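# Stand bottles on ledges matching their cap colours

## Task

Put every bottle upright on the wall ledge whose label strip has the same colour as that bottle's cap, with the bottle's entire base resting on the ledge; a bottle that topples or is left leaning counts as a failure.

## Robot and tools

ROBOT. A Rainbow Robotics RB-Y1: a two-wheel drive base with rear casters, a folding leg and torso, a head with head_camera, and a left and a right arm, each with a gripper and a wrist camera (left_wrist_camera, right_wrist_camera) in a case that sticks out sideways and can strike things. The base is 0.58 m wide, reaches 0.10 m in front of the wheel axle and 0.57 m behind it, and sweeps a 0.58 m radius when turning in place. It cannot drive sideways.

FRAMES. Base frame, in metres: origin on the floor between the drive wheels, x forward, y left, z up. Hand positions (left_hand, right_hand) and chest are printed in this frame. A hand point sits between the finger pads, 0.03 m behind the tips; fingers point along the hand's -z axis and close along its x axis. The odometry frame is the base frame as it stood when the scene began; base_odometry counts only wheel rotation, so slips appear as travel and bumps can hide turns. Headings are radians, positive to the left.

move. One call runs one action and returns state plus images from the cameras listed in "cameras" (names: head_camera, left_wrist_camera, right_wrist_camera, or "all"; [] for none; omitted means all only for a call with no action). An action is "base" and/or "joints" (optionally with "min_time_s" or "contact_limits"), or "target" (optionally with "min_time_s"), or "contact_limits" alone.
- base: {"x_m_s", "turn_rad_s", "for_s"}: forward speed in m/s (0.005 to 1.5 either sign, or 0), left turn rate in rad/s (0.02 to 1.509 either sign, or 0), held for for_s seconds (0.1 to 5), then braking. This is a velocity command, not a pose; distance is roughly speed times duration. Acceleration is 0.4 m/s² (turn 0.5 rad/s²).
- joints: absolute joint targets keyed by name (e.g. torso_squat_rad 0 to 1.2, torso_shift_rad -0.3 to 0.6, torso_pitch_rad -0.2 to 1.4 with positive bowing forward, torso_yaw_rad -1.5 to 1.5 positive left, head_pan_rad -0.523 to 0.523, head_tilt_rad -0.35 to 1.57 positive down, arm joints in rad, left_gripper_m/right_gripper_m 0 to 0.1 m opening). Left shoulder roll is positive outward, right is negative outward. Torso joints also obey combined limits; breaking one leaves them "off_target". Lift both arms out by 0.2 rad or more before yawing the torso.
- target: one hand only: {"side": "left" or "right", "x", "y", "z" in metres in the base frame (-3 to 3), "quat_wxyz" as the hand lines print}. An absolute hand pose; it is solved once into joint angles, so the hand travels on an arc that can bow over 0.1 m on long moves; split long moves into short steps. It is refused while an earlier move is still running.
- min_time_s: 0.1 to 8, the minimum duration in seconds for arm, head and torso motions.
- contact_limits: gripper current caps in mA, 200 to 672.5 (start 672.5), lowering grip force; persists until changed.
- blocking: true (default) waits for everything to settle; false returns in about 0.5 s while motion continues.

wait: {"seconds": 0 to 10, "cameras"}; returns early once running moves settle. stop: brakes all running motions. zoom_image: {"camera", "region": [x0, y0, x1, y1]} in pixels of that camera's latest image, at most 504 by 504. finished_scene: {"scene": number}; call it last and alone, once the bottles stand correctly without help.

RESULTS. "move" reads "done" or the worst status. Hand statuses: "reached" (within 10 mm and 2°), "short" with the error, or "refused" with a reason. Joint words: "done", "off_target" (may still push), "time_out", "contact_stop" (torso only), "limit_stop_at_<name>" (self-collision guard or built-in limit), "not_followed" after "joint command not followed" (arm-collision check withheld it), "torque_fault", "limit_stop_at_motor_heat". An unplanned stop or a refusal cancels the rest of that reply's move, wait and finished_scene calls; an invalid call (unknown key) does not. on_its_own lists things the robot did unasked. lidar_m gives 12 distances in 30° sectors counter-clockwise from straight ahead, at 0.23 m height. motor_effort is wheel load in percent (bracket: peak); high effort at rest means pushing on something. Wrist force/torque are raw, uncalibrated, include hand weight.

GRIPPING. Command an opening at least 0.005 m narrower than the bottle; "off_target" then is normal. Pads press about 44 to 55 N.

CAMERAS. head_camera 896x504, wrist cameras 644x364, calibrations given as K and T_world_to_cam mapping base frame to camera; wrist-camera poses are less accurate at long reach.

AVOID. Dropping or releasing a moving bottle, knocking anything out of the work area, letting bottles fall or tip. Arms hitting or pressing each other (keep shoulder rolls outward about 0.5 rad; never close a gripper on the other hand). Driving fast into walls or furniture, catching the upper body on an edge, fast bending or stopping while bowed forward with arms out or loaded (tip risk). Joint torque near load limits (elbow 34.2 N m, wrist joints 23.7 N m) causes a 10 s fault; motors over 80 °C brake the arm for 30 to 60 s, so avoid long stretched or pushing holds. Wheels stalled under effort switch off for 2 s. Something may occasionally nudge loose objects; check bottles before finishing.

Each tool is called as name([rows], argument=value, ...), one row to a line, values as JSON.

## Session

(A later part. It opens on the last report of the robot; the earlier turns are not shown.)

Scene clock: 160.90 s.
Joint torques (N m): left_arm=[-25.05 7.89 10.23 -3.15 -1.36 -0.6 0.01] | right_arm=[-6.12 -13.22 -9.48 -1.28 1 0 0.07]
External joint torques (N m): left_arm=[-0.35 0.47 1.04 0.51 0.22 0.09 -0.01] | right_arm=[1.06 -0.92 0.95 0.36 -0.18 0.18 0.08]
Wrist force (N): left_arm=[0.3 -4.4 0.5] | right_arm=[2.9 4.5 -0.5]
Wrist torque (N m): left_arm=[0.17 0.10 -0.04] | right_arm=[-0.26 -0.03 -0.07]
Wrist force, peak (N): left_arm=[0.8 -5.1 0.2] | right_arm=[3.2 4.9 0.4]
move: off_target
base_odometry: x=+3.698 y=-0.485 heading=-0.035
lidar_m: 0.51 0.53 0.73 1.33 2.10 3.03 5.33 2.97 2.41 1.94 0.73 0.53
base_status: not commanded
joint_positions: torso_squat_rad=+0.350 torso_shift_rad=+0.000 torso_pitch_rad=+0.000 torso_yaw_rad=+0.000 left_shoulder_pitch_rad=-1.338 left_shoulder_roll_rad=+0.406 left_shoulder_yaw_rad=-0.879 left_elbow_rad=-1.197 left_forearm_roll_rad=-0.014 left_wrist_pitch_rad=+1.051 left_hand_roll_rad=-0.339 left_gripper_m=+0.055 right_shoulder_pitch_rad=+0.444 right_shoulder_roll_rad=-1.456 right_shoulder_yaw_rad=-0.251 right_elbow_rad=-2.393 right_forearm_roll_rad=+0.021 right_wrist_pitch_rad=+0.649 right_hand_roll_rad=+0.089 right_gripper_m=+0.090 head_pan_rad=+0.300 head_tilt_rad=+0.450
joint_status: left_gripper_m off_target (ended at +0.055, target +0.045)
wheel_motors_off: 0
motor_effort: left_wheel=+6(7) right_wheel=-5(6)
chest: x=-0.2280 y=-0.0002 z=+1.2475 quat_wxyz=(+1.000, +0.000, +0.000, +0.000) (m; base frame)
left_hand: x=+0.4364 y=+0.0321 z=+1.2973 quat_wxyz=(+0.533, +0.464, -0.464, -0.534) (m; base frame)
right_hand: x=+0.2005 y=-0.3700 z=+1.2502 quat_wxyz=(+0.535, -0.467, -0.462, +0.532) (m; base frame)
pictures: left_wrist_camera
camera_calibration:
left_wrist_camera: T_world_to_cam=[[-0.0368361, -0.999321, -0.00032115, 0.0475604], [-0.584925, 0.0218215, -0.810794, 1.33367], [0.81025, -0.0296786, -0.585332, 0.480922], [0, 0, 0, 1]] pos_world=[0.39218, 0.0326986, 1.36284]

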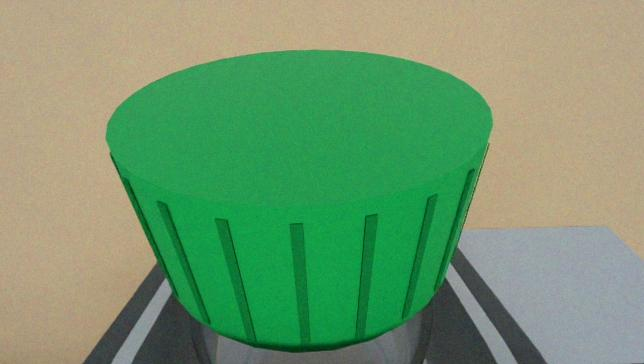

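move(target={"side": "left", "x": 0.432, "y": 0.04, "z": 1.309, "quat_wxyz": [0.5337, 0.4639, -0.4639, -0.5337]})

move(target={"side": "left", "x": 0.415, "y": 0.17, "z": 1.309, "quat_wxyz": [0.5337, 0.4639, -0.4639, -0.5337]}, min_time_s=0.8)

move(target={"side": "left", "x": 0.415, "y": 0.175, "z": 1.2135, "quat_wxyz": [0.5337, 0.4639, -0.4639, -0.5337]}, cameras=["left_wrist_camera", "head_camera"])

move(target={"side": "left", "x": 0.415, "y": 0.27, "z": 1.2135, "quat_wxyz": [0.5337, 0.4639, -0.4639, -0.5337]})

move(target={"side": "left", "x": 0.412, "y": 0.36, "z": 1.2135, "quat_wxyz": [0.5337, 0.4639, -0.4639, -0.5337]}, cameras=["left_wrist_camera", "head_camera"])

Scene clock: 162.20 s.
Joint torques (N m): left_arm=[-26.47 8.73 10.5 -4.2 -1.77 -0.86 0.32] | right_arm=[-5.95 -13.08 -9.27 -1.43 0.92 -0.04 0.15]
External joint torques (N m): left_arm=[-1.92 1.23 1.04 -0.68 -0.17 -0.13 0.31] | right_arm=[1.23 -0.79 1.16 0.2 -0.26 0.14 0.16]
Wrist force (N): left_arm=[0.9 -6.7 0.0] | right_arm=[3.6 4.2 -0.5]
Wrist torque (N m): left_arm=[0.18 0.12 -0.05] | right_arm=[-0.18 0.02 -0.03]
Wrist force, peak (N): left_arm=[1.4 -6.8 -0.2] | right_arm=[2.9 5.7 -0.4]
move: done
base_odometry: x=+3.698 y=-0.485 heading=-0.035
lidar_m: 0.50 0.53 0.73 1.34 2.10 3.04 5.33 2.96 2.42 1.94 0.73 0.53
base_status: not commanded
joint_positions: torso_squat_rad=+0.350 torso_shift_rad=+0.000 torso_pitch_rad=+0.000 torso_yaw_rad=+0.000 left_shoulder_pitch_rad=-1.338 left_shoulder_roll_rad=+0.441 left_shoulder_yaw_rad=-0.863 left_elbow_rad=-1.250 left_forearm_roll_rad=+0.015 left_wrist_pitch_rad=+1.078 left_hand_roll_rad=-0.365 left_gripper_m=+0.055 right_shoulder_pitch_rad=+0.444 right_shoulder_roll_rad=-1.456 right_shoulder_yaw_rad=-0.251 right_elbow_rad=-2.393 right_forearm_roll_rad=+0.021 right_wrist_pitch_rad=+0.649 right_hand_roll_rad=+0.089 right_gripper_m=+0.090 head_pan_rad=+0.300 head_tilt_rad=+0.450
joint_status: all done
wheel_motors_off: 0
motor_effort: left_wheel=+6(6) right_wheel=-5(6)
chest: x=-0.2280 y=-0.0002 z=+1.2475 quat_wxyz=(+1.000, +0.000, +0.000, +0.000) (m; base frame)
left_hand: x=+0.4320 y=+0.0400 z=+1.3090 quat_wxyz=(+0.534, +0.464, -0.464, -0.534) (m; base frame)
left_hand_status: reached (checked arc, planned for 0.3 s): 0 mm and 0.0 deg off.
right_hand: x=+0.2005 y=-0.3700 z=+1.2502 quat_wxyz=(+0.535, -0.467, -0.462, +0.532) (m; base frame)
pictures: none

Scene clock: 163.87 s.
Joint torques (N m): left_arm=[-25.5 9.34 12.88 -3.74 -1.7 -1.06 0.14] | right_arm=[-6.02 -13.5 -9.23 -1.31 1.04 -0.19 0.19]
External joint torques (N m): left_arm=[-2.73 0.59 1.68 -0.89 -0.22 -0.22 0.12] | right_arm=[1.15 -1.2 1.2 0.32 -0.15 -0.01 0.2]
Wrist force (N): left_arm=[1.0 -6.3 0.1] | right_arm=[3.0 4.1 0.1]
Wrist torque (N m): left_arm=[0.15 0.11 -0.03] | right_arm=[-0.20 0.04 -0.07]
Wrist force, peak (N): left_arm=[1.6 -7.5 -0.1] | right_arm=[4.0 4.7 0.0]
move: done
base_odometry: x=+3.698 y=-0.485 heading=-0.035
lidar_m: 0.51 0.52 0.73 1.34 2.11 3.03 5.33 2.98 2.40 1.95 0.72 0.52
base_status: not commanded
joint_positions: torso_squat_rad=+0.350 torso_shift_rad=+0.000 torso_pitch_rad=+0.000 torso_yaw_rad=+0.000 left_shoulder_pitch_rad=-1.126 left_shoulder_roll_rad=+0.819 left_shoulder_yaw_rad=-0.775 left_elbow_rad=-1.585 left_forearm_roll_rad=+0.145 left_wrist_pitch_rad=+1.002 left_hand_roll_rad=-0.422 left_gripper_m=+0.055 right_shoulder_pitch_rad=+0.444 right_shoulder_roll_rad=-1.456 right_shoulder_yaw_rad=-0.251 right_elbow_rad=-2.393 right_forearm_roll_rad=+0.021 right_wrist_pitch_rad=+0.649 right_hand_roll_rad=+0.089 right_gripper_m=+0.090 head_pan_rad=+0.300 head_tilt_rad=+0.450
joint_status: all done
wheel_motors_off: 0
motor_effort: left_wheel=+6(6) right_wheel=-5(6)
chest: x=-0.2280 y=-0.0002 z=+1.2475 quat_wxyz=(+1.000, +0.000, +0.000, +0.000) (m; base frame)
left_hand: x=+0.4150 y=+0.1702 z=+1.3088 quat_wxyz=(+0.534, +0.464, -0.464, -0.534) (m; base frame)
left_hand_status: reached (checked arc, planned for 0.8 s): 0 mm and 0.0 deg off.
right_hand: x=+0.2005 y=-0.3700 z=+1.2502 quat_wxyz=(+0.535, -0.467, -0.462, +0.532) (m; base frame)
pictures: none

Scene clock: 164.67 s.
Joint torques (N m): left_arm=[-24.98 9.53 11.39 -4.29 -1.52 -0.59 -0.12] | right_arm=[-6.28 -13.41 -8.92 -1.44 1.1 -0.16 0.06]
External joint torques (N m): left_arm=[-2.62 1.14 0.46 -0.11 -0.09 -0.06 -0.14] | right_arm=[0.9 -1.12 1.51 0.19 -0.09 0.02 0.07]
Wrist force (N): left_arm=[0.8 -6.5 0.2] | right_arm=[3.5 4.4 0.1]
Wrist torque (N m): left_arm=[0.17 0.09 -0.16] | right_arm=[-0.19 0.07 -0.08]
Wrist force, peak (N): left_arm=[1.9 -8.4 0.0] | right_arm=[3.9 5.2 0.6]
move: done
base_odometry: x=+3.698 y=-0.485 heading=-0.035
lidar_m: 0.50 0.53 0.74 1.34 2.11 3.04 5.33 2.97 2.41 1.94 0.73 0.53
base_status: not commanded
joint_positions: torso_squat_rad=+0.350 torso_shift_rad=+0.000 torso_pitch_rad=+0.000 torso_yaw_rad=+0.000 left_shoulder_pitch_rad=-0.944 left_shoulder_roll_rad=+0.754 left_shoulder_yaw_rad=-0.830 left_elbow_rad=-1.542 left_forearm_roll_rad=-0.111 left_wrist_pitch_rad=+0.889 left_hand_roll_rad=-0.261 left_gripper_m=+0.055 right_shoulder_pitch_rad=+0.444 right_shoulder_roll_rad=-1.456 right_shoulder_yaw_rad=-0.251 right_elbow_rad=-2.393 right_forearm_roll_rad=+0.021 right_wrist_pitch_rad=+0.649 right_hand_roll_rad=+0.089 right_gripper_m=+0.090 head_pan_rad=+0.300 head_tilt_rad=+0.450
joint_status: all done
wheel_motors_off: 0
motor_effort: left_wheel=+6(6) right_wheel=-5(6)
chest: x=-0.2280 y=-0.0002 z=+1.2475 quat_wxyz=(+1.000, +0.000, +0.000, +0.000) (m; base frame)
left_hand: x=+0.4149 y=+0.1750 z=+1.2134 quat_wxyz=(+0.534, +0.464, -0.464, -0.534) (m; base frame)
left_hand_status: reached (checked arc, planned for 0.5 s): 0 mm and 0.0 deg off.
right_hand: x=+0.2005 y=-0.3700 z=+1.2502 quat_wxyz=(+0.535, -0.467, -0.462, +0.532) (m; base frame)
pictures: head_camera, left_wrist_camera
camera_calibration:
head_camera: T_world_to_cam=[[0.271102, -0.962184, 0.0265479, 0.0219208], [-0.379484, -0.132188, -0.915706, 1.30575], [0.884588, 0.238175, -0.40097, 0.70581], [0, 0, 0, 1]] pos_world=[-0.134782, 0.0255896, 1.47811]
left_wrist_camera: T_world_to_cam=[[-0.0365779, -0.999331, -0.0000874458, 0.189151], [-0.585929, 0.0215173, -0.810077, 1.24953], [0.809537, -0.0295797, -0.586324, 0.455053], [0, 0, 0, 1]] pos_world=[0.370674, 0.175598, 1.27904]

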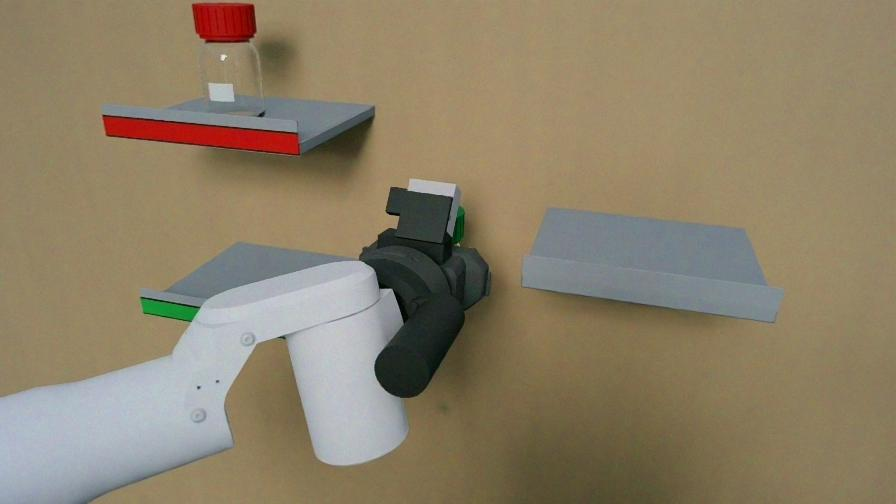

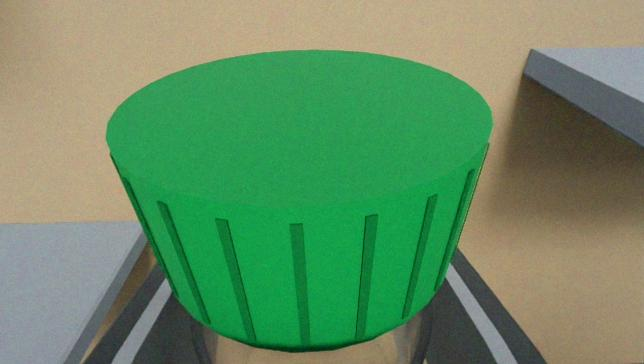

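Scene clock: 165.60 s.
Joint torques (N m): left_arm=[-23.35 11.85 13.31 -3.93 -1.59 -0.52 0.39] | right_arm=[-6.02 -13.43 -9.37 -1.47 0.88 -0.22 -0.13]
External joint torques (N m): left_arm=[-2.18 0.71 1.73 -0.55 -0.47 -0.01 0.38] | right_arm=[1.16 -1.13 1.05 0.17 -0.31 -0.04 -0.13]
Wrist force (N): left_arm=[1.1 -6.4 -0.1] | right_arm=[3.1 4.7 0.4]
Wrist torque (N m): left_arm=[0.17 0.11 -0.14] | right_arm=[-0.27 0.00 -0.03]
Wrist force, peak (N): left_arm=[0.5 -7.8 -1.0] | right_arm=[3.7 5.0 -0.9]
move: done
base_odometry: x=+3.698 y=-0.485 heading=-0.035
lidar_m: 0.50 0.53 0.73 1.34 2.10 3.04 5.33 2.96 2.41 1.94 0.73 0.52
base_status: not commanded
joint_positions: torso_squat_rad=+0.350 torso_shift_rad=+0.000 torso_pitch_rad=+0.000 torso_yaw_rad=+0.000 left_shoulder_pitch_rad=-0.849 left_shoulder_roll_rad=+0.968 left_shoulder_yaw_rad=-0.781 left_elbow_rad=-1.538 left_forearm_roll_rad=-0.035 left_wrist_pitch_rad=+0.673 left_hand_roll_rad=-0.246 left_gripper_m=+0.055 right_shoulder_pitch_rad=+0.444 right_shoulder_roll_rad=-1.456 right_shoulder_yaw_rad=-0.251 right_elbow_rad=-2.393 right_forearm_roll_rad=+0.021 right_wrist_pitch_rad=+0.649 right_hand_roll_rad=+0.089 right_gripper_m=+0.090 head_pan_rad=+0.300 head_tilt_rad=+0.450
joint_status: all done
wheel_motors_off: 0
motor_effort: left_wheel=+6(6) right_wheel=-5(6)
chest: x=-0.2280 y=-0.0002 z=+1.2475 quat_wxyz=(+1.000, +0.000, +0.000, +0.000) (m; base frame)
left_hand: x=+0.4150 y=+0.2702 z=+1.2134 quat_wxyz=(+0.534, +0.464, -0.464, -0.534) (m; base frame)
left_hand_status: reached (checked arc, planned for 0.5 s): 0 mm and 0.0 deg off.
right_hand: x=+0.2005 y=-0.3700 z=+1.2502 quat_wxyz=(+0.535, -0.467, -0.462, +0.532) (m; base frame)
pictures: none

Scene clock: 166.83 s.
Joint torques (N m): left_arm=[-22.51 14.57 13.71 -2.98 -1.01 -0.47 0.5] | right_arm=[-5.84 -12.8 -9.02 -1.56 1.07 -0.13 0.25]
External joint torques (N m): left_arm=[-2.38 0.71 1.93 -0.51 -0.33 -0.01 0.48] | right_arm=[1.34 -0.51 1.41 0.07 -0.12 0.05 0.25]
Wrist force (N): left_arm=[0.9 -6.3 -0.2] | right_arm=[3.1 5.3 0.0]
Wrist torque (N m): left_arm=[0.16 0.11 -0.17] | right_arm=[-0.33 0.00 -0.03]
Wrist force, peak (N): left_arm=[-0.5 -7.7 0.1] | right_arm=[3.9 4.7 -0.3]
move: done
base_odometry: x=+3.698 y=-0.485 heading=-0.035
lidar_m: 0.51 0.53 0.73 1.34 2.10 3.04 5.33 2.97 2.41 1.95 0.72 0.53
base_status: not commanded
joint_positions: torso_squat_rad=+0.350 torso_shift_rad=+0.000 torso_pitch_rad=+0.000 torso_yaw_rad=+0.000 left_shoulder_pitch_rad=-0.780 left_shoulder_roll_rad=+1.126 left_shoulder_yaw_rad=-0.752 left_elbow_rad=-1.430 left_forearm_roll_rad=+0.027 left_wrist_pitch_rad=+0.418 left_hand_roll_rad=-0.226 left_gripper_m=+0.055 right_shoulder_pitch_rad=+0.444 right_shoulder_roll_rad=-1.456 right_shoulder_yaw_rad=-0.251 right_elbow_rad=-2.393 right_forearm_roll_rad=+0.021 right_wrist_pitch_rad=+0.649 right_hand_roll_rad=+0.089 right_gripper_m=+0.090 head_pan_rad=+0.300 head_tilt_rad=+0.450
joint_status: all done
wheel_motors_off: 0
motor_effort: left_wheel=+6(6) right_wheel=-5(6)
chest: x=-0.2280 y=-0.0002 z=+1.2475 quat_wxyz=(+1.000, +0.000, +0.000, +0.000) (m; base frame)
left_hand: x=+0.4119 y=+0.3601 z=+1.2134 quat_wxyz=(+0.534, +0.464, -0.464, -0.534) (m; base frame)
left_hand_status: reached (checked arc, planned for 0.5 s): 0 mm and 0.0 deg off.
right_hand: x=+0.2005 y=-0.3700 z=+1.2502 quat_wxyz=(+0.535, -0.467, -0.462, +0.532) (m; base frame)
pictures: head_camera, left_wrist_camera
camera_calibration:
head_camera: T_world_to_cam=[[0.271102, -0.962184, 0.0265479, 0.0219208], [-0.379484, -0.132188, -0.915706, 1.30575], [0.884588, 0.238175, -0.40097, 0.70581], [0, 0, 0, 1]] pos_world=[-0.134782, 0.0255896, 1.47811]
left_wrist_camera: T_world_to_cam=[[-0.0360322, -0.999351, -0.000373475, 0.374194], [-0.585538, 0.0214148, -0.810362, 1.24403], [0.809844, -0.0289804, -0.585929, 0.461982], [0, 0, 0, 1]] pos_world=[0.367776, 0.360699, 1.27894]

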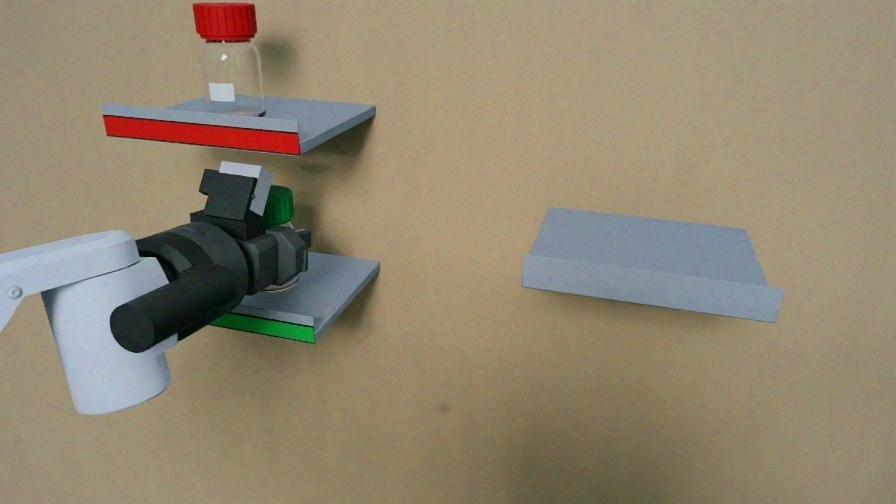

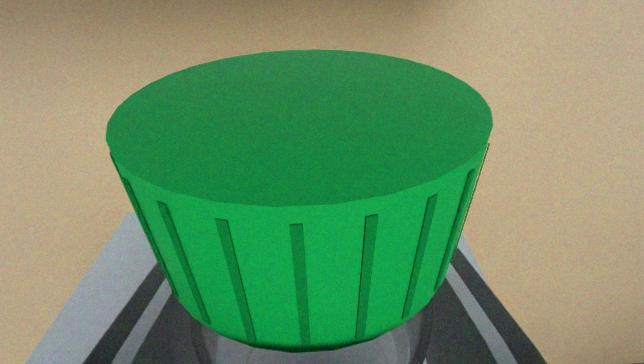

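move(target={"side": "left", "x": 0.412, "y": 0.36, "z": 1.206, "quat_wxyz": [0.5337, 0.4639, -0.4639, -0.5337]})

move(target={"side": "left", "x": 0.412, "y": 0.36, "z": 1.202, "quat_wxyz": [0.5337, 0.4639, -0.4639, -0.5337]})

move(target={"side": "left", "x": 0.412, "y": 0.36, "z": 1.199, "quat_wxyz": [0.5337, 0.4639, -0.4639, -0.5337]})

Scene clock: 167.97 s.
Joint torques (N m): left_arm=[-22.17 15.34 14.1 -2.46 -0.92 -0.51 0.45] | right_arm=[-5.98 -13.37 -9.17 -1.51 1.06 -0.1 0.16]
External joint torques (N m): left_arm=[-2.04 1.45 2.4 0.19 -0.25 -0.06 0.44] | right_arm=[1.19 -1.07 1.26 0.12 -0.12 0.08 0.17]
Wrist force (N): left_arm=[1.0 -6.5 -0.1] | right_arm=[2.6 4.3 -0.8]
Wrist torque (N m): left_arm=[0.18 0.11 -0.14] | right_arm=[-0.22 -0.02 -0.04]
Wrist force, peak (N): left_arm=[1.9 -8.2 0.0] | right_arm=[4.3 4.8 -0.3]
move: done
base_odometry: x=+3.698 y=-0.485 heading=-0.035
lidar_m: 0.51 0.53 0.73 1.34 2.11 3.04 5.33 2.96 2.41 1.95 0.72 0.52
base_status: not commanded
joint_positions: torso_squat_rad=+0.350 torso_shift_rad=+0.000 torso_pitch_rad=+0.000 torso_yaw_rad=+0.000 left_shoulder_pitch_rad=-0.763 left_shoulder_roll_rad=+1.110 left_shoulder_yaw_rad=-0.742 left_elbow_rad=-1.421 left_forearm_roll_rad=+0.001 left_wrist_pitch_rad=+0.411 left_hand_roll_rad=-0.219 left_gripper_m=+0.055 right_shoulder_pitch_rad=+0.444 right_shoulder_roll_rad=-1.456 right_shoulder_yaw_rad=-0.251 right_elbow_rad=-2.393 right_forearm_roll_rad=+0.021 right_wrist_pitch_rad=+0.649 right_hand_roll_rad=+0.089 right_gripper_m=+0.090 head_pan_rad=+0.300 head_tilt_rad=+0.450
joint_status: all done
wheel_motors_off: 0
motor_effort: left_wheel=+6(6) right_wheel=-5(6)
chest: x=-0.2280 y=-0.0002 z=+1.2475 quat_wxyz=(+1.000, +0.000, +0.000, +0.000) (m; base frame)
left_hand: x=+0.4118 y=+0.3600 z=+1.2058 quat_wxyz=(+0.534, +0.464, -0.463, -0.534) (m; base frame)
left_hand_status: reached (checked arc, planned for 0.1 s): 0 mm and 0.1 deg off.
right_hand: x=+0.2005 y=-0.3700 z=+1.2502 quat_wxyz=(+0.535, -0.467, -0.462, +0.532) (m; base frame)
pictures: none

Scene clock: 168.57 s.
Joint torques (N m): left_arm=[-17.13 13.33 10.2 -1.24 -0.32 0.14 0.53] | right_arm=[-6.25 -13.09 -9.51 -1.25 0.81 -0.19 0.27]
External joint torques (N m): left_arm=[3 -0.56 -1.46 1.53 0.34 0.59 0.52] | right_arm=[0.93 -0.8 0.92 0.39 -0.38 -0.01 0.28]
Wrist force (N): left_arm=[2.6 1.3 3.9] | right_arm=[3.1 4.2 0.9]
Wrist torque (N m): left_arm=[0.20 0.02 -0.09] | right_arm=[-0.19 0.07 -0.03]
Wrist force, peak (N): left_arm=[2.3 4.7 6.5] | right_arm=[3.6 4.8 0.1]
move: done
base_odometry: x=+3.698 y=-0.485 heading=-0.035
lidar_m: 0.50 0.53 0.74 1.33 2.10 3.04 5.33 2.96 2.41 1.94 0.72 0.53
base_status: not commanded
joint_positions: torso_squat_rad=+0.350 torso_shift_rad=+0.000 torso_pitch_rad=+0.000 torso_yaw_rad=+0.000 left_shoulder_pitch_rad=-0.755 left_shoulder_roll_rad=+1.101 left_shoulder_yaw_rad=-0.734 left_elbow_rad=-1.415 left_forearm_roll_rad=-0.015 left_wrist_pitch_rad=+0.406 left_hand_roll_rad=-0.214 left_gripper_m=+0.055 right_shoulder_pitch_rad=+0.444 right_shoulder_roll_rad=-1.456 right_shoulder_yaw_rad=-0.251 right_elbow_rad=-2.393 right_forearm_roll_rad=+0.021 right_wrist_pitch_rad=+0.649 right_hand_roll_rad=+0.089 right_gripper_m=+0.090 head_pan_rad=+0.300 head_tilt_rad=+0.450
joint_status: all done
wheel_motors_off: 0
motor_effort: left_wheel=+6(6) right_wheel=-5(6)
chest: x=-0.2281 y=-0.0002 z=+1.2475 quat_wxyz=(+1.000, +0.000, +0.000, +0.000) (m; base frame)
left_hand: x=+0.4120 y=+0.3599 z=+1.2032 quat_wxyz=(+0.533, +0.464, -0.464, -0.534) (m; base frame)
left_hand_status: reached (checked arc, planned for 0.1 s): 1 mm and 0.1 deg off.
right_hand: x=+0.2004 y=-0.3700 z=+1.2502 quat_wxyz=(+0.535, -0.467, -0.462, +0.531) (m; base frame)
pictures: none

Scene clock: 169.13 s.
Joint torques (N m): left_arm=[-12.39 10.54 5.94 -0.22 0.24 0.29 0.45] | right_arm=[-6.33 -13.25 -8.93 -1.39 0.97 -0.07 0.1]
External joint torques (N m): left_arm=[7.75 -3.36 -5.67 2.62 0.9 0.73 0.44] | right_arm=[0.85 -0.95 1.49 0.24 -0.22 0.11 0.11]
Wrist force (N): left_arm=[2.1 9.7 10.3] | right_arm=[3.0 4.5 0.6]
Wrist torque (N m): left_arm=[0.19 0.10 -0.11] | right_arm=[-0.26 -0.02 -0.05]
Wrist force, peak (N): left_arm=[1.2 13.8 11.4] | right_arm=[2.6 5.2 0.8]
move: done
base_odometry: x=+3.698 y=-0.485 heading=-0.035
lidar_m: 0.51 0.53 0.74 1.33 2.10 3.03 5.33 2.96 2.41 1.95 0.72 0.53
base_status: not commanded
joint_positions: torso_squat_rad=+0.350 torso_shift_rad=+0.000 torso_pitch_rad=-0.001 torso_yaw_rad=+0.000 left_shoulder_pitch_rad=-0.749 left_shoulder_roll_rad=+1.094 left_shoulder_yaw_rad=-0.728 left_elbow_rad=-1.410 left_forearm_roll_rad=-0.027 left_wrist_pitch_rad=+0.402 left_hand_roll_rad=-0.211 left_gripper_m=+0.055 right_shoulder_pitch_rad=+0.444 right_shoulder_roll_rad=-1.456 right_shoulder_yaw_rad=-0.251 right_elbow_rad=-2.393 right_forearm_roll_rad=+0.021 right_wrist_pitch_rad=+0.649 right_hand_roll_rad=+0.089 right_gripper_m=+0.090 head_pan_rad=+0.300 head_tilt_rad=+0.450
joint_status: all done
wheel_motors_off: 0
motor_effort: left_wheel=+7(7) right_wheel=-5(5)
chest: x=-0.2284 y=-0.0003 z=+1.2475 quat_wxyz=(+1.000, +0.000, +0.000, +0.000) (m; base frame)
left_hand: x=+0.4121 y=+0.3599 z=+1.2019 quat_wxyz=(+0.532, +0.465, -0.465, -0.533) (m; base frame)
left_hand_status: reached (checked arc, planned for 0.1 s): 3 mm and 0.2 deg off.
right_hand: x=+0.2002 y=-0.3701 z=+1.2504 quat_wxyz=(+0.535, -0.467, -0.462, +0.531) (m; base frame)
pictures: none

move(target={"side": "left", "x": 0.412, "y": 0.36, "z": 1.2035, "quat_wxyz": [0.5337, 0.4639, -0.4639, -0.5337]})

move(joints={"left_gripper_m": 0.09})

move(target={"side": "left", "x": 0.30, "y": 0.36, "z": 1.208, "quat_wxyz": [0.5337, 0.4639, -0.4639, -0.5337]}, cameras=["left_wrist_camera"])

move(target={"side": "left", "x": 0.22, "y": 0.36, "z": 1.20, "quat_wxyz": [0.5337, 0.4639, -0.4639, -0.5337]}, cameras=["head_camera", "left_wrist_camera"])

move(joints={"head_pan_rad": -0.3}, cameras=["head_camera"])

Scene clock: 170.33 s.
Joint torques (N m): left_arm=[-20 14.32 9.44 -2.08 -0.62 -0.23 0.31] | right_arm=[-6.68 -12.97 -9.39 -1.42 1.07 -0.3 0.15]
External joint torques (N m): left_arm=[0.14 0.43 -2.21 0.65 0.04 0.22 0.29] | right_arm=[0.5 -0.67 1.04 0.21 -0.11 -0.12 0.16]
Wrist force (N): left_arm=[1.3 -3.2 1.8] | right_arm=[2.9 4.6 -0.4]
Wrist torque (N m): left_arm=[0.15 0.14 -0.04] | right_arm=[-0.25 -0.03 -0.08]
Wrist force, peak (N): left_arm=[2.1 9.7 9.7] | right_arm=[2.9 5.3 -0.5]
move: done
base_odometry: x=+3.698 y=-0.485 heading=-0.035
lidar_m: 0.51 0.53 0.73 1.34 2.10 3.04 5.33 2.97 2.42 1.95 0.72 0.52
base_status: not commanded
joint_positions: torso_squat_rad=+0.350 torso_shift_rad=+0.000 torso_pitch_rad=+0.000 torso_yaw_rad=+0.000 left_shoulder_pitch_rad=-0.758 left_shoulder_roll_rad=+1.102 left_shoulder_yaw_rad=-0.736 left_elbow_rad=-1.414 left_forearm_roll_rad=-0.011 left_wrist_pitch_rad=+0.406 left_hand_roll_rad=-0.215 left_gripper_m=+0.055 right_shoulder_pitch_rad=+0.444 right_shoulder_roll_rad=-1.456 right_shoulder_yaw_rad=-0.251 right_elbow_rad=-2.393 right_forearm_roll_rad=+0.021 right_wrist_pitch_rad=+0.649 right_hand_roll_rad=+0.089 right_gripper_m=+0.090 head_pan_rad=+0.300 head_tilt_rad=+0.450
joint_status: all done
wheel_motors_off: 0
motor_effort: left_wheel=+6(7) right_wheel=-4(5)
chest: x=-0.2282 y=-0.0003 z=+1.2475 quat_wxyz=(+1.000, +0.000, +0.000, +0.000) (m; base frame)
left_hand: x=+0.4123 y=+0.3601 z=+1.2039 quat_wxyz=(+0.533, +0.464, -0.464, -0.533) (m; base frame)
left_hand_status: reached (checked arc, planned for 0.1 s): 1 mm and 0.1 deg off.
right_hand: x=+0.2004 y=-0.3701 z=+1.2502 quat_wxyz=(+0.535, -0.467, -0.462, +0.531) (m; base frame)
pictures: none

Scene clock: 171.20 s.
Joint torques (N m): left_arm=[-20.23 14.15 9.7 -2.17 -0.59 -0.35 0.38] | right_arm=[-6.55 -13.11 -8.78 -1.49 0.91 -0.11 0.18]
External joint torques (N m): left_arm=[-0.08 0.26 -1.95 0.57 0.07 0.09 0.37] | right_arm=[0.63 -0.81 1.65 0.15 -0.28 0.07 0.18]
Wrist force (N): left_arm=[0.6 -4.8 0.2] | right_arm=[3.3 3.6 -0.3]
Wrist torque (N m): left_arm=[0.14 0.08 -0.05] | right_arm=[-0.18 0.07 -0.04]
Wrist force, peak (N): left_arm=[1.0 -4.9 0.4] | right_arm=[3.5 5.1 -0.3]
move: done
base_odometry: x=+3.698 y=-0.485 heading=-0.035
lidar_m: 0.51 0.53 0.73 1.34 2.10 3.04 5.33 2.97 2.41 1.94 0.72 0.53
base_status: not commanded
joint_positions: torso_squat_rad=+0.350 torso_shift_rad=+0.000 torso_pitch_rad=+0.000 torso_yaw_rad=+0.000 left_shoulder_pitch_rad=-0.758 left_shoulder_roll_rad=+1.102 left_shoulder_yaw_rad=-0.736 left_elbow_rad=-1.414 left_forearm_roll_rad=-0.011 left_wrist_pitch_rad=+0.406 left_hand_roll_rad=-0.215 left_gripper_m=+0.090 right_shoulder_pitch_rad=+0.444 right_shoulder_roll_rad=-1.456 right_shoulder_yaw_rad=-0.251 right_elbow_rad=-2.393 right_forearm_roll_rad=+0.021 right_wrist_pitch_rad=+0.649 right_hand_roll_rad=+0.089 right_gripper_m=+0.090 head_pan_rad=+0.300 head_tilt_rad=+0.450
joint_status: all done
wheel_motors_off: 0
motor_effort: left_wheel=+6(6) right_wheel=-5(6)
chest: x=-0.2282 y=-0.0003 z=+1.2475 quat_wxyz=(+1.000, +0.000, +0.000, +0.000) (m; base frame)
left_hand: x=+0.4123 y=+0.3601 z=+1.2039 quat_wxyz=(+0.533, +0.464, -0.464, -0.533) (m; base frame)
right_hand: x=+0.2004 y=-0.3701 z=+1.2502 quat_wxyz=(+0.535, -0.467, -0.462, +0.531) (m; base frame)
pictures: none

Scene clock: 172.40 s.
Joint torques (N m): left_arm=[-14.65 15.25 12.7 -2.23 -0.94 -0.04 0.09] | right_arm=[-5.71 -13.35 -9.06 -1.64 0.99 -0.01 0.23]
External joint torques (N m): left_arm=[-0.8 0.68 0.66 -0.59 0.15 -0.23 0.08] | right_arm=[1.46 -1.05 1.37 -0.01 -0.2 0.17 0.24]
Wrist force (N): left_arm=[1.0 -4.8 0.2] | right_arm=[3.1 4.6 -0.5]
Wrist torque (N m): left_arm=[0.17 0.12 -0.18] | right_arm=[-0.26 0.02 -0.03]
Wrist force, peak (N): left_arm=[0.8 -6.0 0.6] | right_arm=[3.4 5.2 0.8]
move: done
base_odometry: x=+3.698 y=-0.485 heading=-0.035
lidar_m: 0.51 0.54 0.73 1.34 2.11 3.04 5.33 2.96 2.40 1.94 0.72 0.52
base_status: not commanded
joint_positions: torso_squat_rad=+0.350 torso_shift_rad=+0.000 torso_pitch_rad=+0.000 torso_yaw_rad=+0.000 left_shoulder_pitch_rad=-0.393 left_shoulder_roll_rad=+1.430 left_shoulder_yaw_rad=-0.611 left_elbow_rad=-1.988 left_forearm_roll_rad=-0.197 left_wrist_pitch_rad=+0.623 left_hand_roll_rad=+0.102 left_gripper_m=+0.090 right_shoulder_pitch_rad=+0.444 right_shoulder_roll_rad=-1.456 right_shoulder_yaw_rad=-0.251 right_elbow_rad=-2.393 right_forearm_roll_rad=+0.021 right_wrist_pitch_rad=+0.649 right_hand_roll_rad=+0.089 right_gripper_m=+0.090 head_pan_rad=+0.300 head_tilt_rad=+0.450
joint_status: all done
wheel_motors_off: 0
motor_effort: left_wheel=+6(6) right_wheel=-4(6)
chest: x=-0.2281 y=-0.0002 z=+1.2475 quat_wxyz=(+1.000, +0.000, +0.000, +0.000) (m; base frame)
left_hand: x=+0.3002 y=+0.3601 z=+1.2081 quat_wxyz=(+0.534, +0.464, -0.463, -0.534) (m; base frame)
left_hand_status: reached (checked arc, planned for 0.9 s): 0 mm and 0.1 deg off.
right_hand: x=+0.2005 y=-0.3700 z=+1.2502 quat_wxyz=(+0.535, -0.467, -0.462, +0.532) (m; base frame)
pictures: left_wrist_camera
camera_calibration:
left_wrist_camera: T_world_to_cam=[[-0.0362312, -0.999343, -0.000410409, 0.370167], [-0.587035, 0.0216153, -0.809273, 1.17347], [0.80875, -0.02908, -0.587433, 0.551608], [0, 0, 0, 1]] pos_world=[0.256167, 0.3606, 1.27384]

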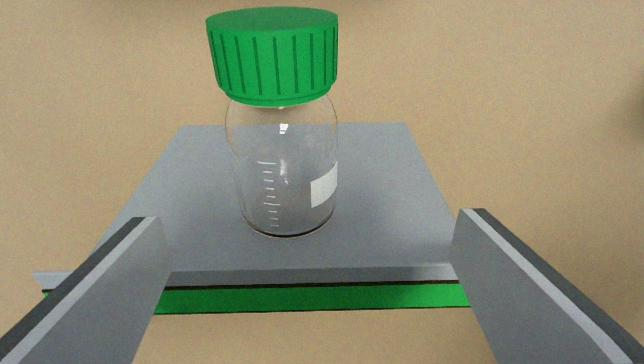

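Scene clock: 173.40 s.
Joint torques (N m): left_arm=[-10.86 15.36 11.45 -1.41 -1 0.62 0] | right_arm=[-6.74 -13.28 -9.06 -1.35 1.06 -0.23 0.08]
External joint torques (N m): left_arm=[-1.03 1.21 1.2 -0.29 0.21 -0.3 -0.01] | right_arm=[0.44 -0.99 1.37 0.28 -0.13 -0.05 0.09]
Wrist force (N): left_arm=[0.6 -4.5 0.2] | right_arm=[2.7 3.8 -0.5]
Wrist torque (N m): left_arm=[0.12 0.09 -0.16] | right_arm=[-0.12 -0.02 -0.08]
Wrist force, peak (N): left_arm=[0.5 -6.4 0.4] | right_arm=[3.5 4.9 0.6]
move: done
base_odometry: x=+3.698 y=-0.485 heading=-0.035
lidar_m: 0.51 0.53 0.74 1.34 2.11 3.04 5.33 2.96 2.40 1.95 0.72 0.52
base_status: not commanded
joint_positions: torso_squat_rad=+0.350 torso_shift_rad=+0.000 torso_pitch_rad=+0.000 torso_yaw_rad=+0.000 left_shoulder_pitch_rad=-0.071 left_shoulder_roll_rad=+1.688 left_shoulder_yaw_rad=-0.543 left_elbow_rad=-2.287 left_forearm_roll_rad=-0.485 left_wrist_pitch_rad=+0.777 left_hand_roll_rad=+0.479 left_gripper_m=+0.090 right_shoulder_pitch_rad=+0.444 right_shoulder_roll_rad=-1.456 right_shoulder_yaw_rad=-0.251 right_elbow_rad=-2.393 right_forearm_roll_rad=+0.021 right_wrist_pitch_rad=+0.649 right_hand_roll_rad=+0.089 right_gripper_m=+0.090 head_pan_rad=+0.300 head_tilt_rad=+0.450
joint_status: all done
wheel_motors_off: 0
motor_effort: left_wheel=+6(6) right_wheel=-5(6)
chest: x=-0.2281 y=-0.0002 z=+1.2475 quat_wxyz=(+1.000, +0.000, +0.000, +0.000) (m; base frame)
left_hand: x=+0.2200 y=+0.3600 z=+1.1999 quat_wxyz=(+0.534, +0.464, -0.463, -0.534) (m; base frame)
left_hand_status: reached (checked arc, planned for 0.7 s): 0 mm and 0.1 deg off.
right_hand: x=+0.2005 y=-0.3701 z=+1.2502 quat_wxyz=(+0.535, -0.467, -0.462, +0.532) (m; base frame)
pictures: head_camera, left_wrist_camera
camera_calibration:
head_camera: T_world_to_cam=[[0.271049, -0.962201, 0.0264966, 0.0218935], [-0.379388, -0.13209, -0.91576, 1.30583], [0.884645, 0.238163, -0.40085, 0.705665], [0, 0, 0, 1]] pos_world=[-0.134782, 0.0254894, 1.47811]
left_wrist_camera: T_world_to_cam=[[-0.0357068, -0.999362, -0.000580422, 0.367285], [-0.586129, 0.0214126, -0.809935, 1.12037], [0.80943, -0.02858, -0.58652, 0.610213], [0, 0, 0, 1]] pos_world=[0.175872, 0.360501, 1.26554]

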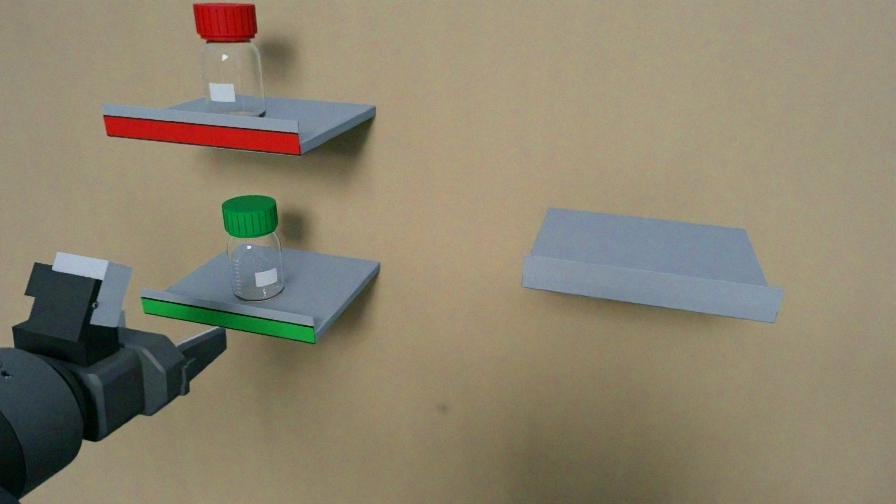

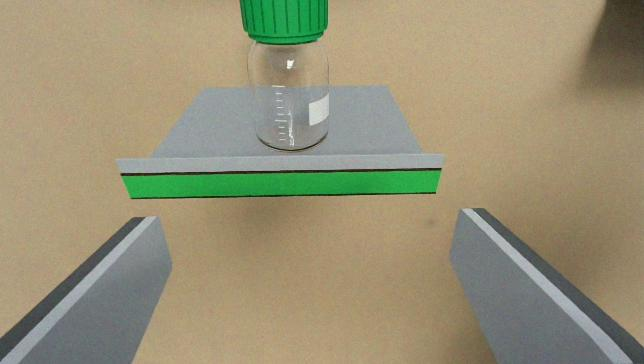

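Scene clock: 174.47 s.
Joint torques (N m): left_arm=[-10.54 14.71 11.13 -1.24 -1.05 0.79 -0.09] | right_arm=[-6.14 -13.35 -9.4 -1.46 0.92 -0.37 0.28]
External joint torques (N m): left_arm=[-0.7 0.56 0.89 -0.12 0.15 -0.13 -0.1] | right_arm=[1.04 -1.05 1.02 0.17 -0.27 -0.19 0.29]
Wrist force (N): left_arm=[0.8 -4.8 0.3] | right_arm=[3.3 4.8 -0.1]
Wrist torque (N m): left_arm=[0.15 0.11 -0.16] | right_arm=[-0.25 0.07 -0.01]
Wrist force, peak (N): left_arm=[0.6 -5.0 0.2] | right_arm=[3.6 5.4 -0.1]
move: done
base_odometry: x=+3.698 y=-0.485 heading=-0.035
lidar_m: 0.51 0.54 0.73 1.34 2.11 3.03 5.33 2.97 2.41 1.95 0.72 0.52
base_status: not commanded
joint_positions: torso_squat_rad=+0.350 torso_shift_rad=+0.000 torso_pitch_rad=+0.000 torso_yaw_rad=+0.000 left_shoulder_pitch_rad=-0.071 left_shoulder_roll_rad=+1.688 left_shoulder_yaw_rad=-0.543 left_elbow_rad=-2.287 left_forearm_roll_rad=-0.485 left_wrist_pitch_rad=+0.777 left_hand_roll_rad=+0.479 left_gripper_m=+0.090 right_shoulder_pitch_rad=+0.444 right_shoulder_roll_rad=-1.456 right_shoulder_yaw_rad=-0.251 right_elbow_rad=-2.393 right_forearm_roll_rad=+0.021 right_wrist_pitch_rad=+0.649 right_hand_roll_rad=+0.089 right_gripper_m=+0.090 head_pan_rad=-0.300 head_tilt_rad=+0.450
joint_status: all done
wheel_motors_off: 0
motor_effort: left_wheel=+6(6) right_wheel=-5(6)
chest: x=-0.2281 y=-0.0002 z=+1.2475 quat_wxyz=(+1.000, +0.000, +0.000, +0.000) (m; base frame)
left_hand: x=+0.2200 y=+0.3600 z=+1.1999 quat_wxyz=(+0.534, +0.464, -0.463, -0.534) (m; base frame)
right_hand: x=+0.2005 y=-0.3701 z=+1.2502 quat_wxyz=(+0.535, -0.467, -0.462, +0.532) (m; base frame)
pictures: head_camera
camera_calibration:
head_camera: T_world_to_cam=[[-0.319544, -0.947204, 0.0264065, -0.0995867], [-0.38809, 0.105399, -0.915575, 1.3039], [0.864452, -0.302814, -0.40128, 0.701924], [0, 0, 0, 1]] pos_world=[-0.132573, -0.0192061, 1.47811]

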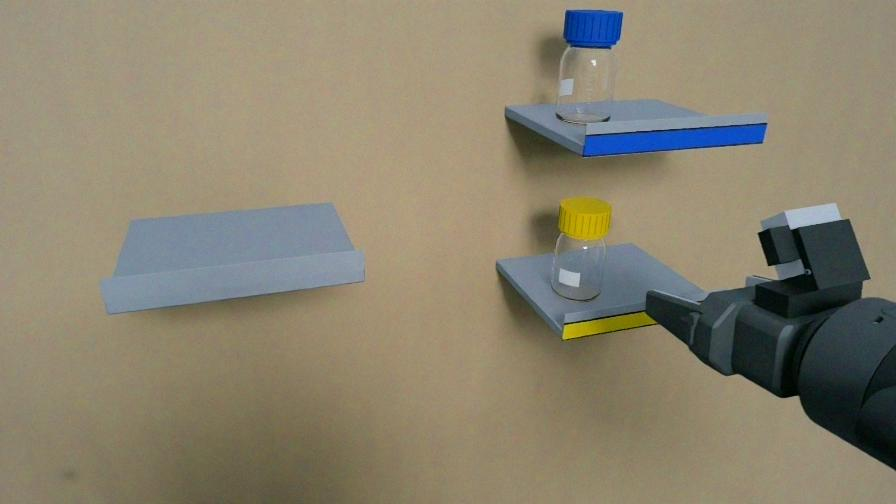

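finished_scene(scene=1)

The scene is finished: the task was done.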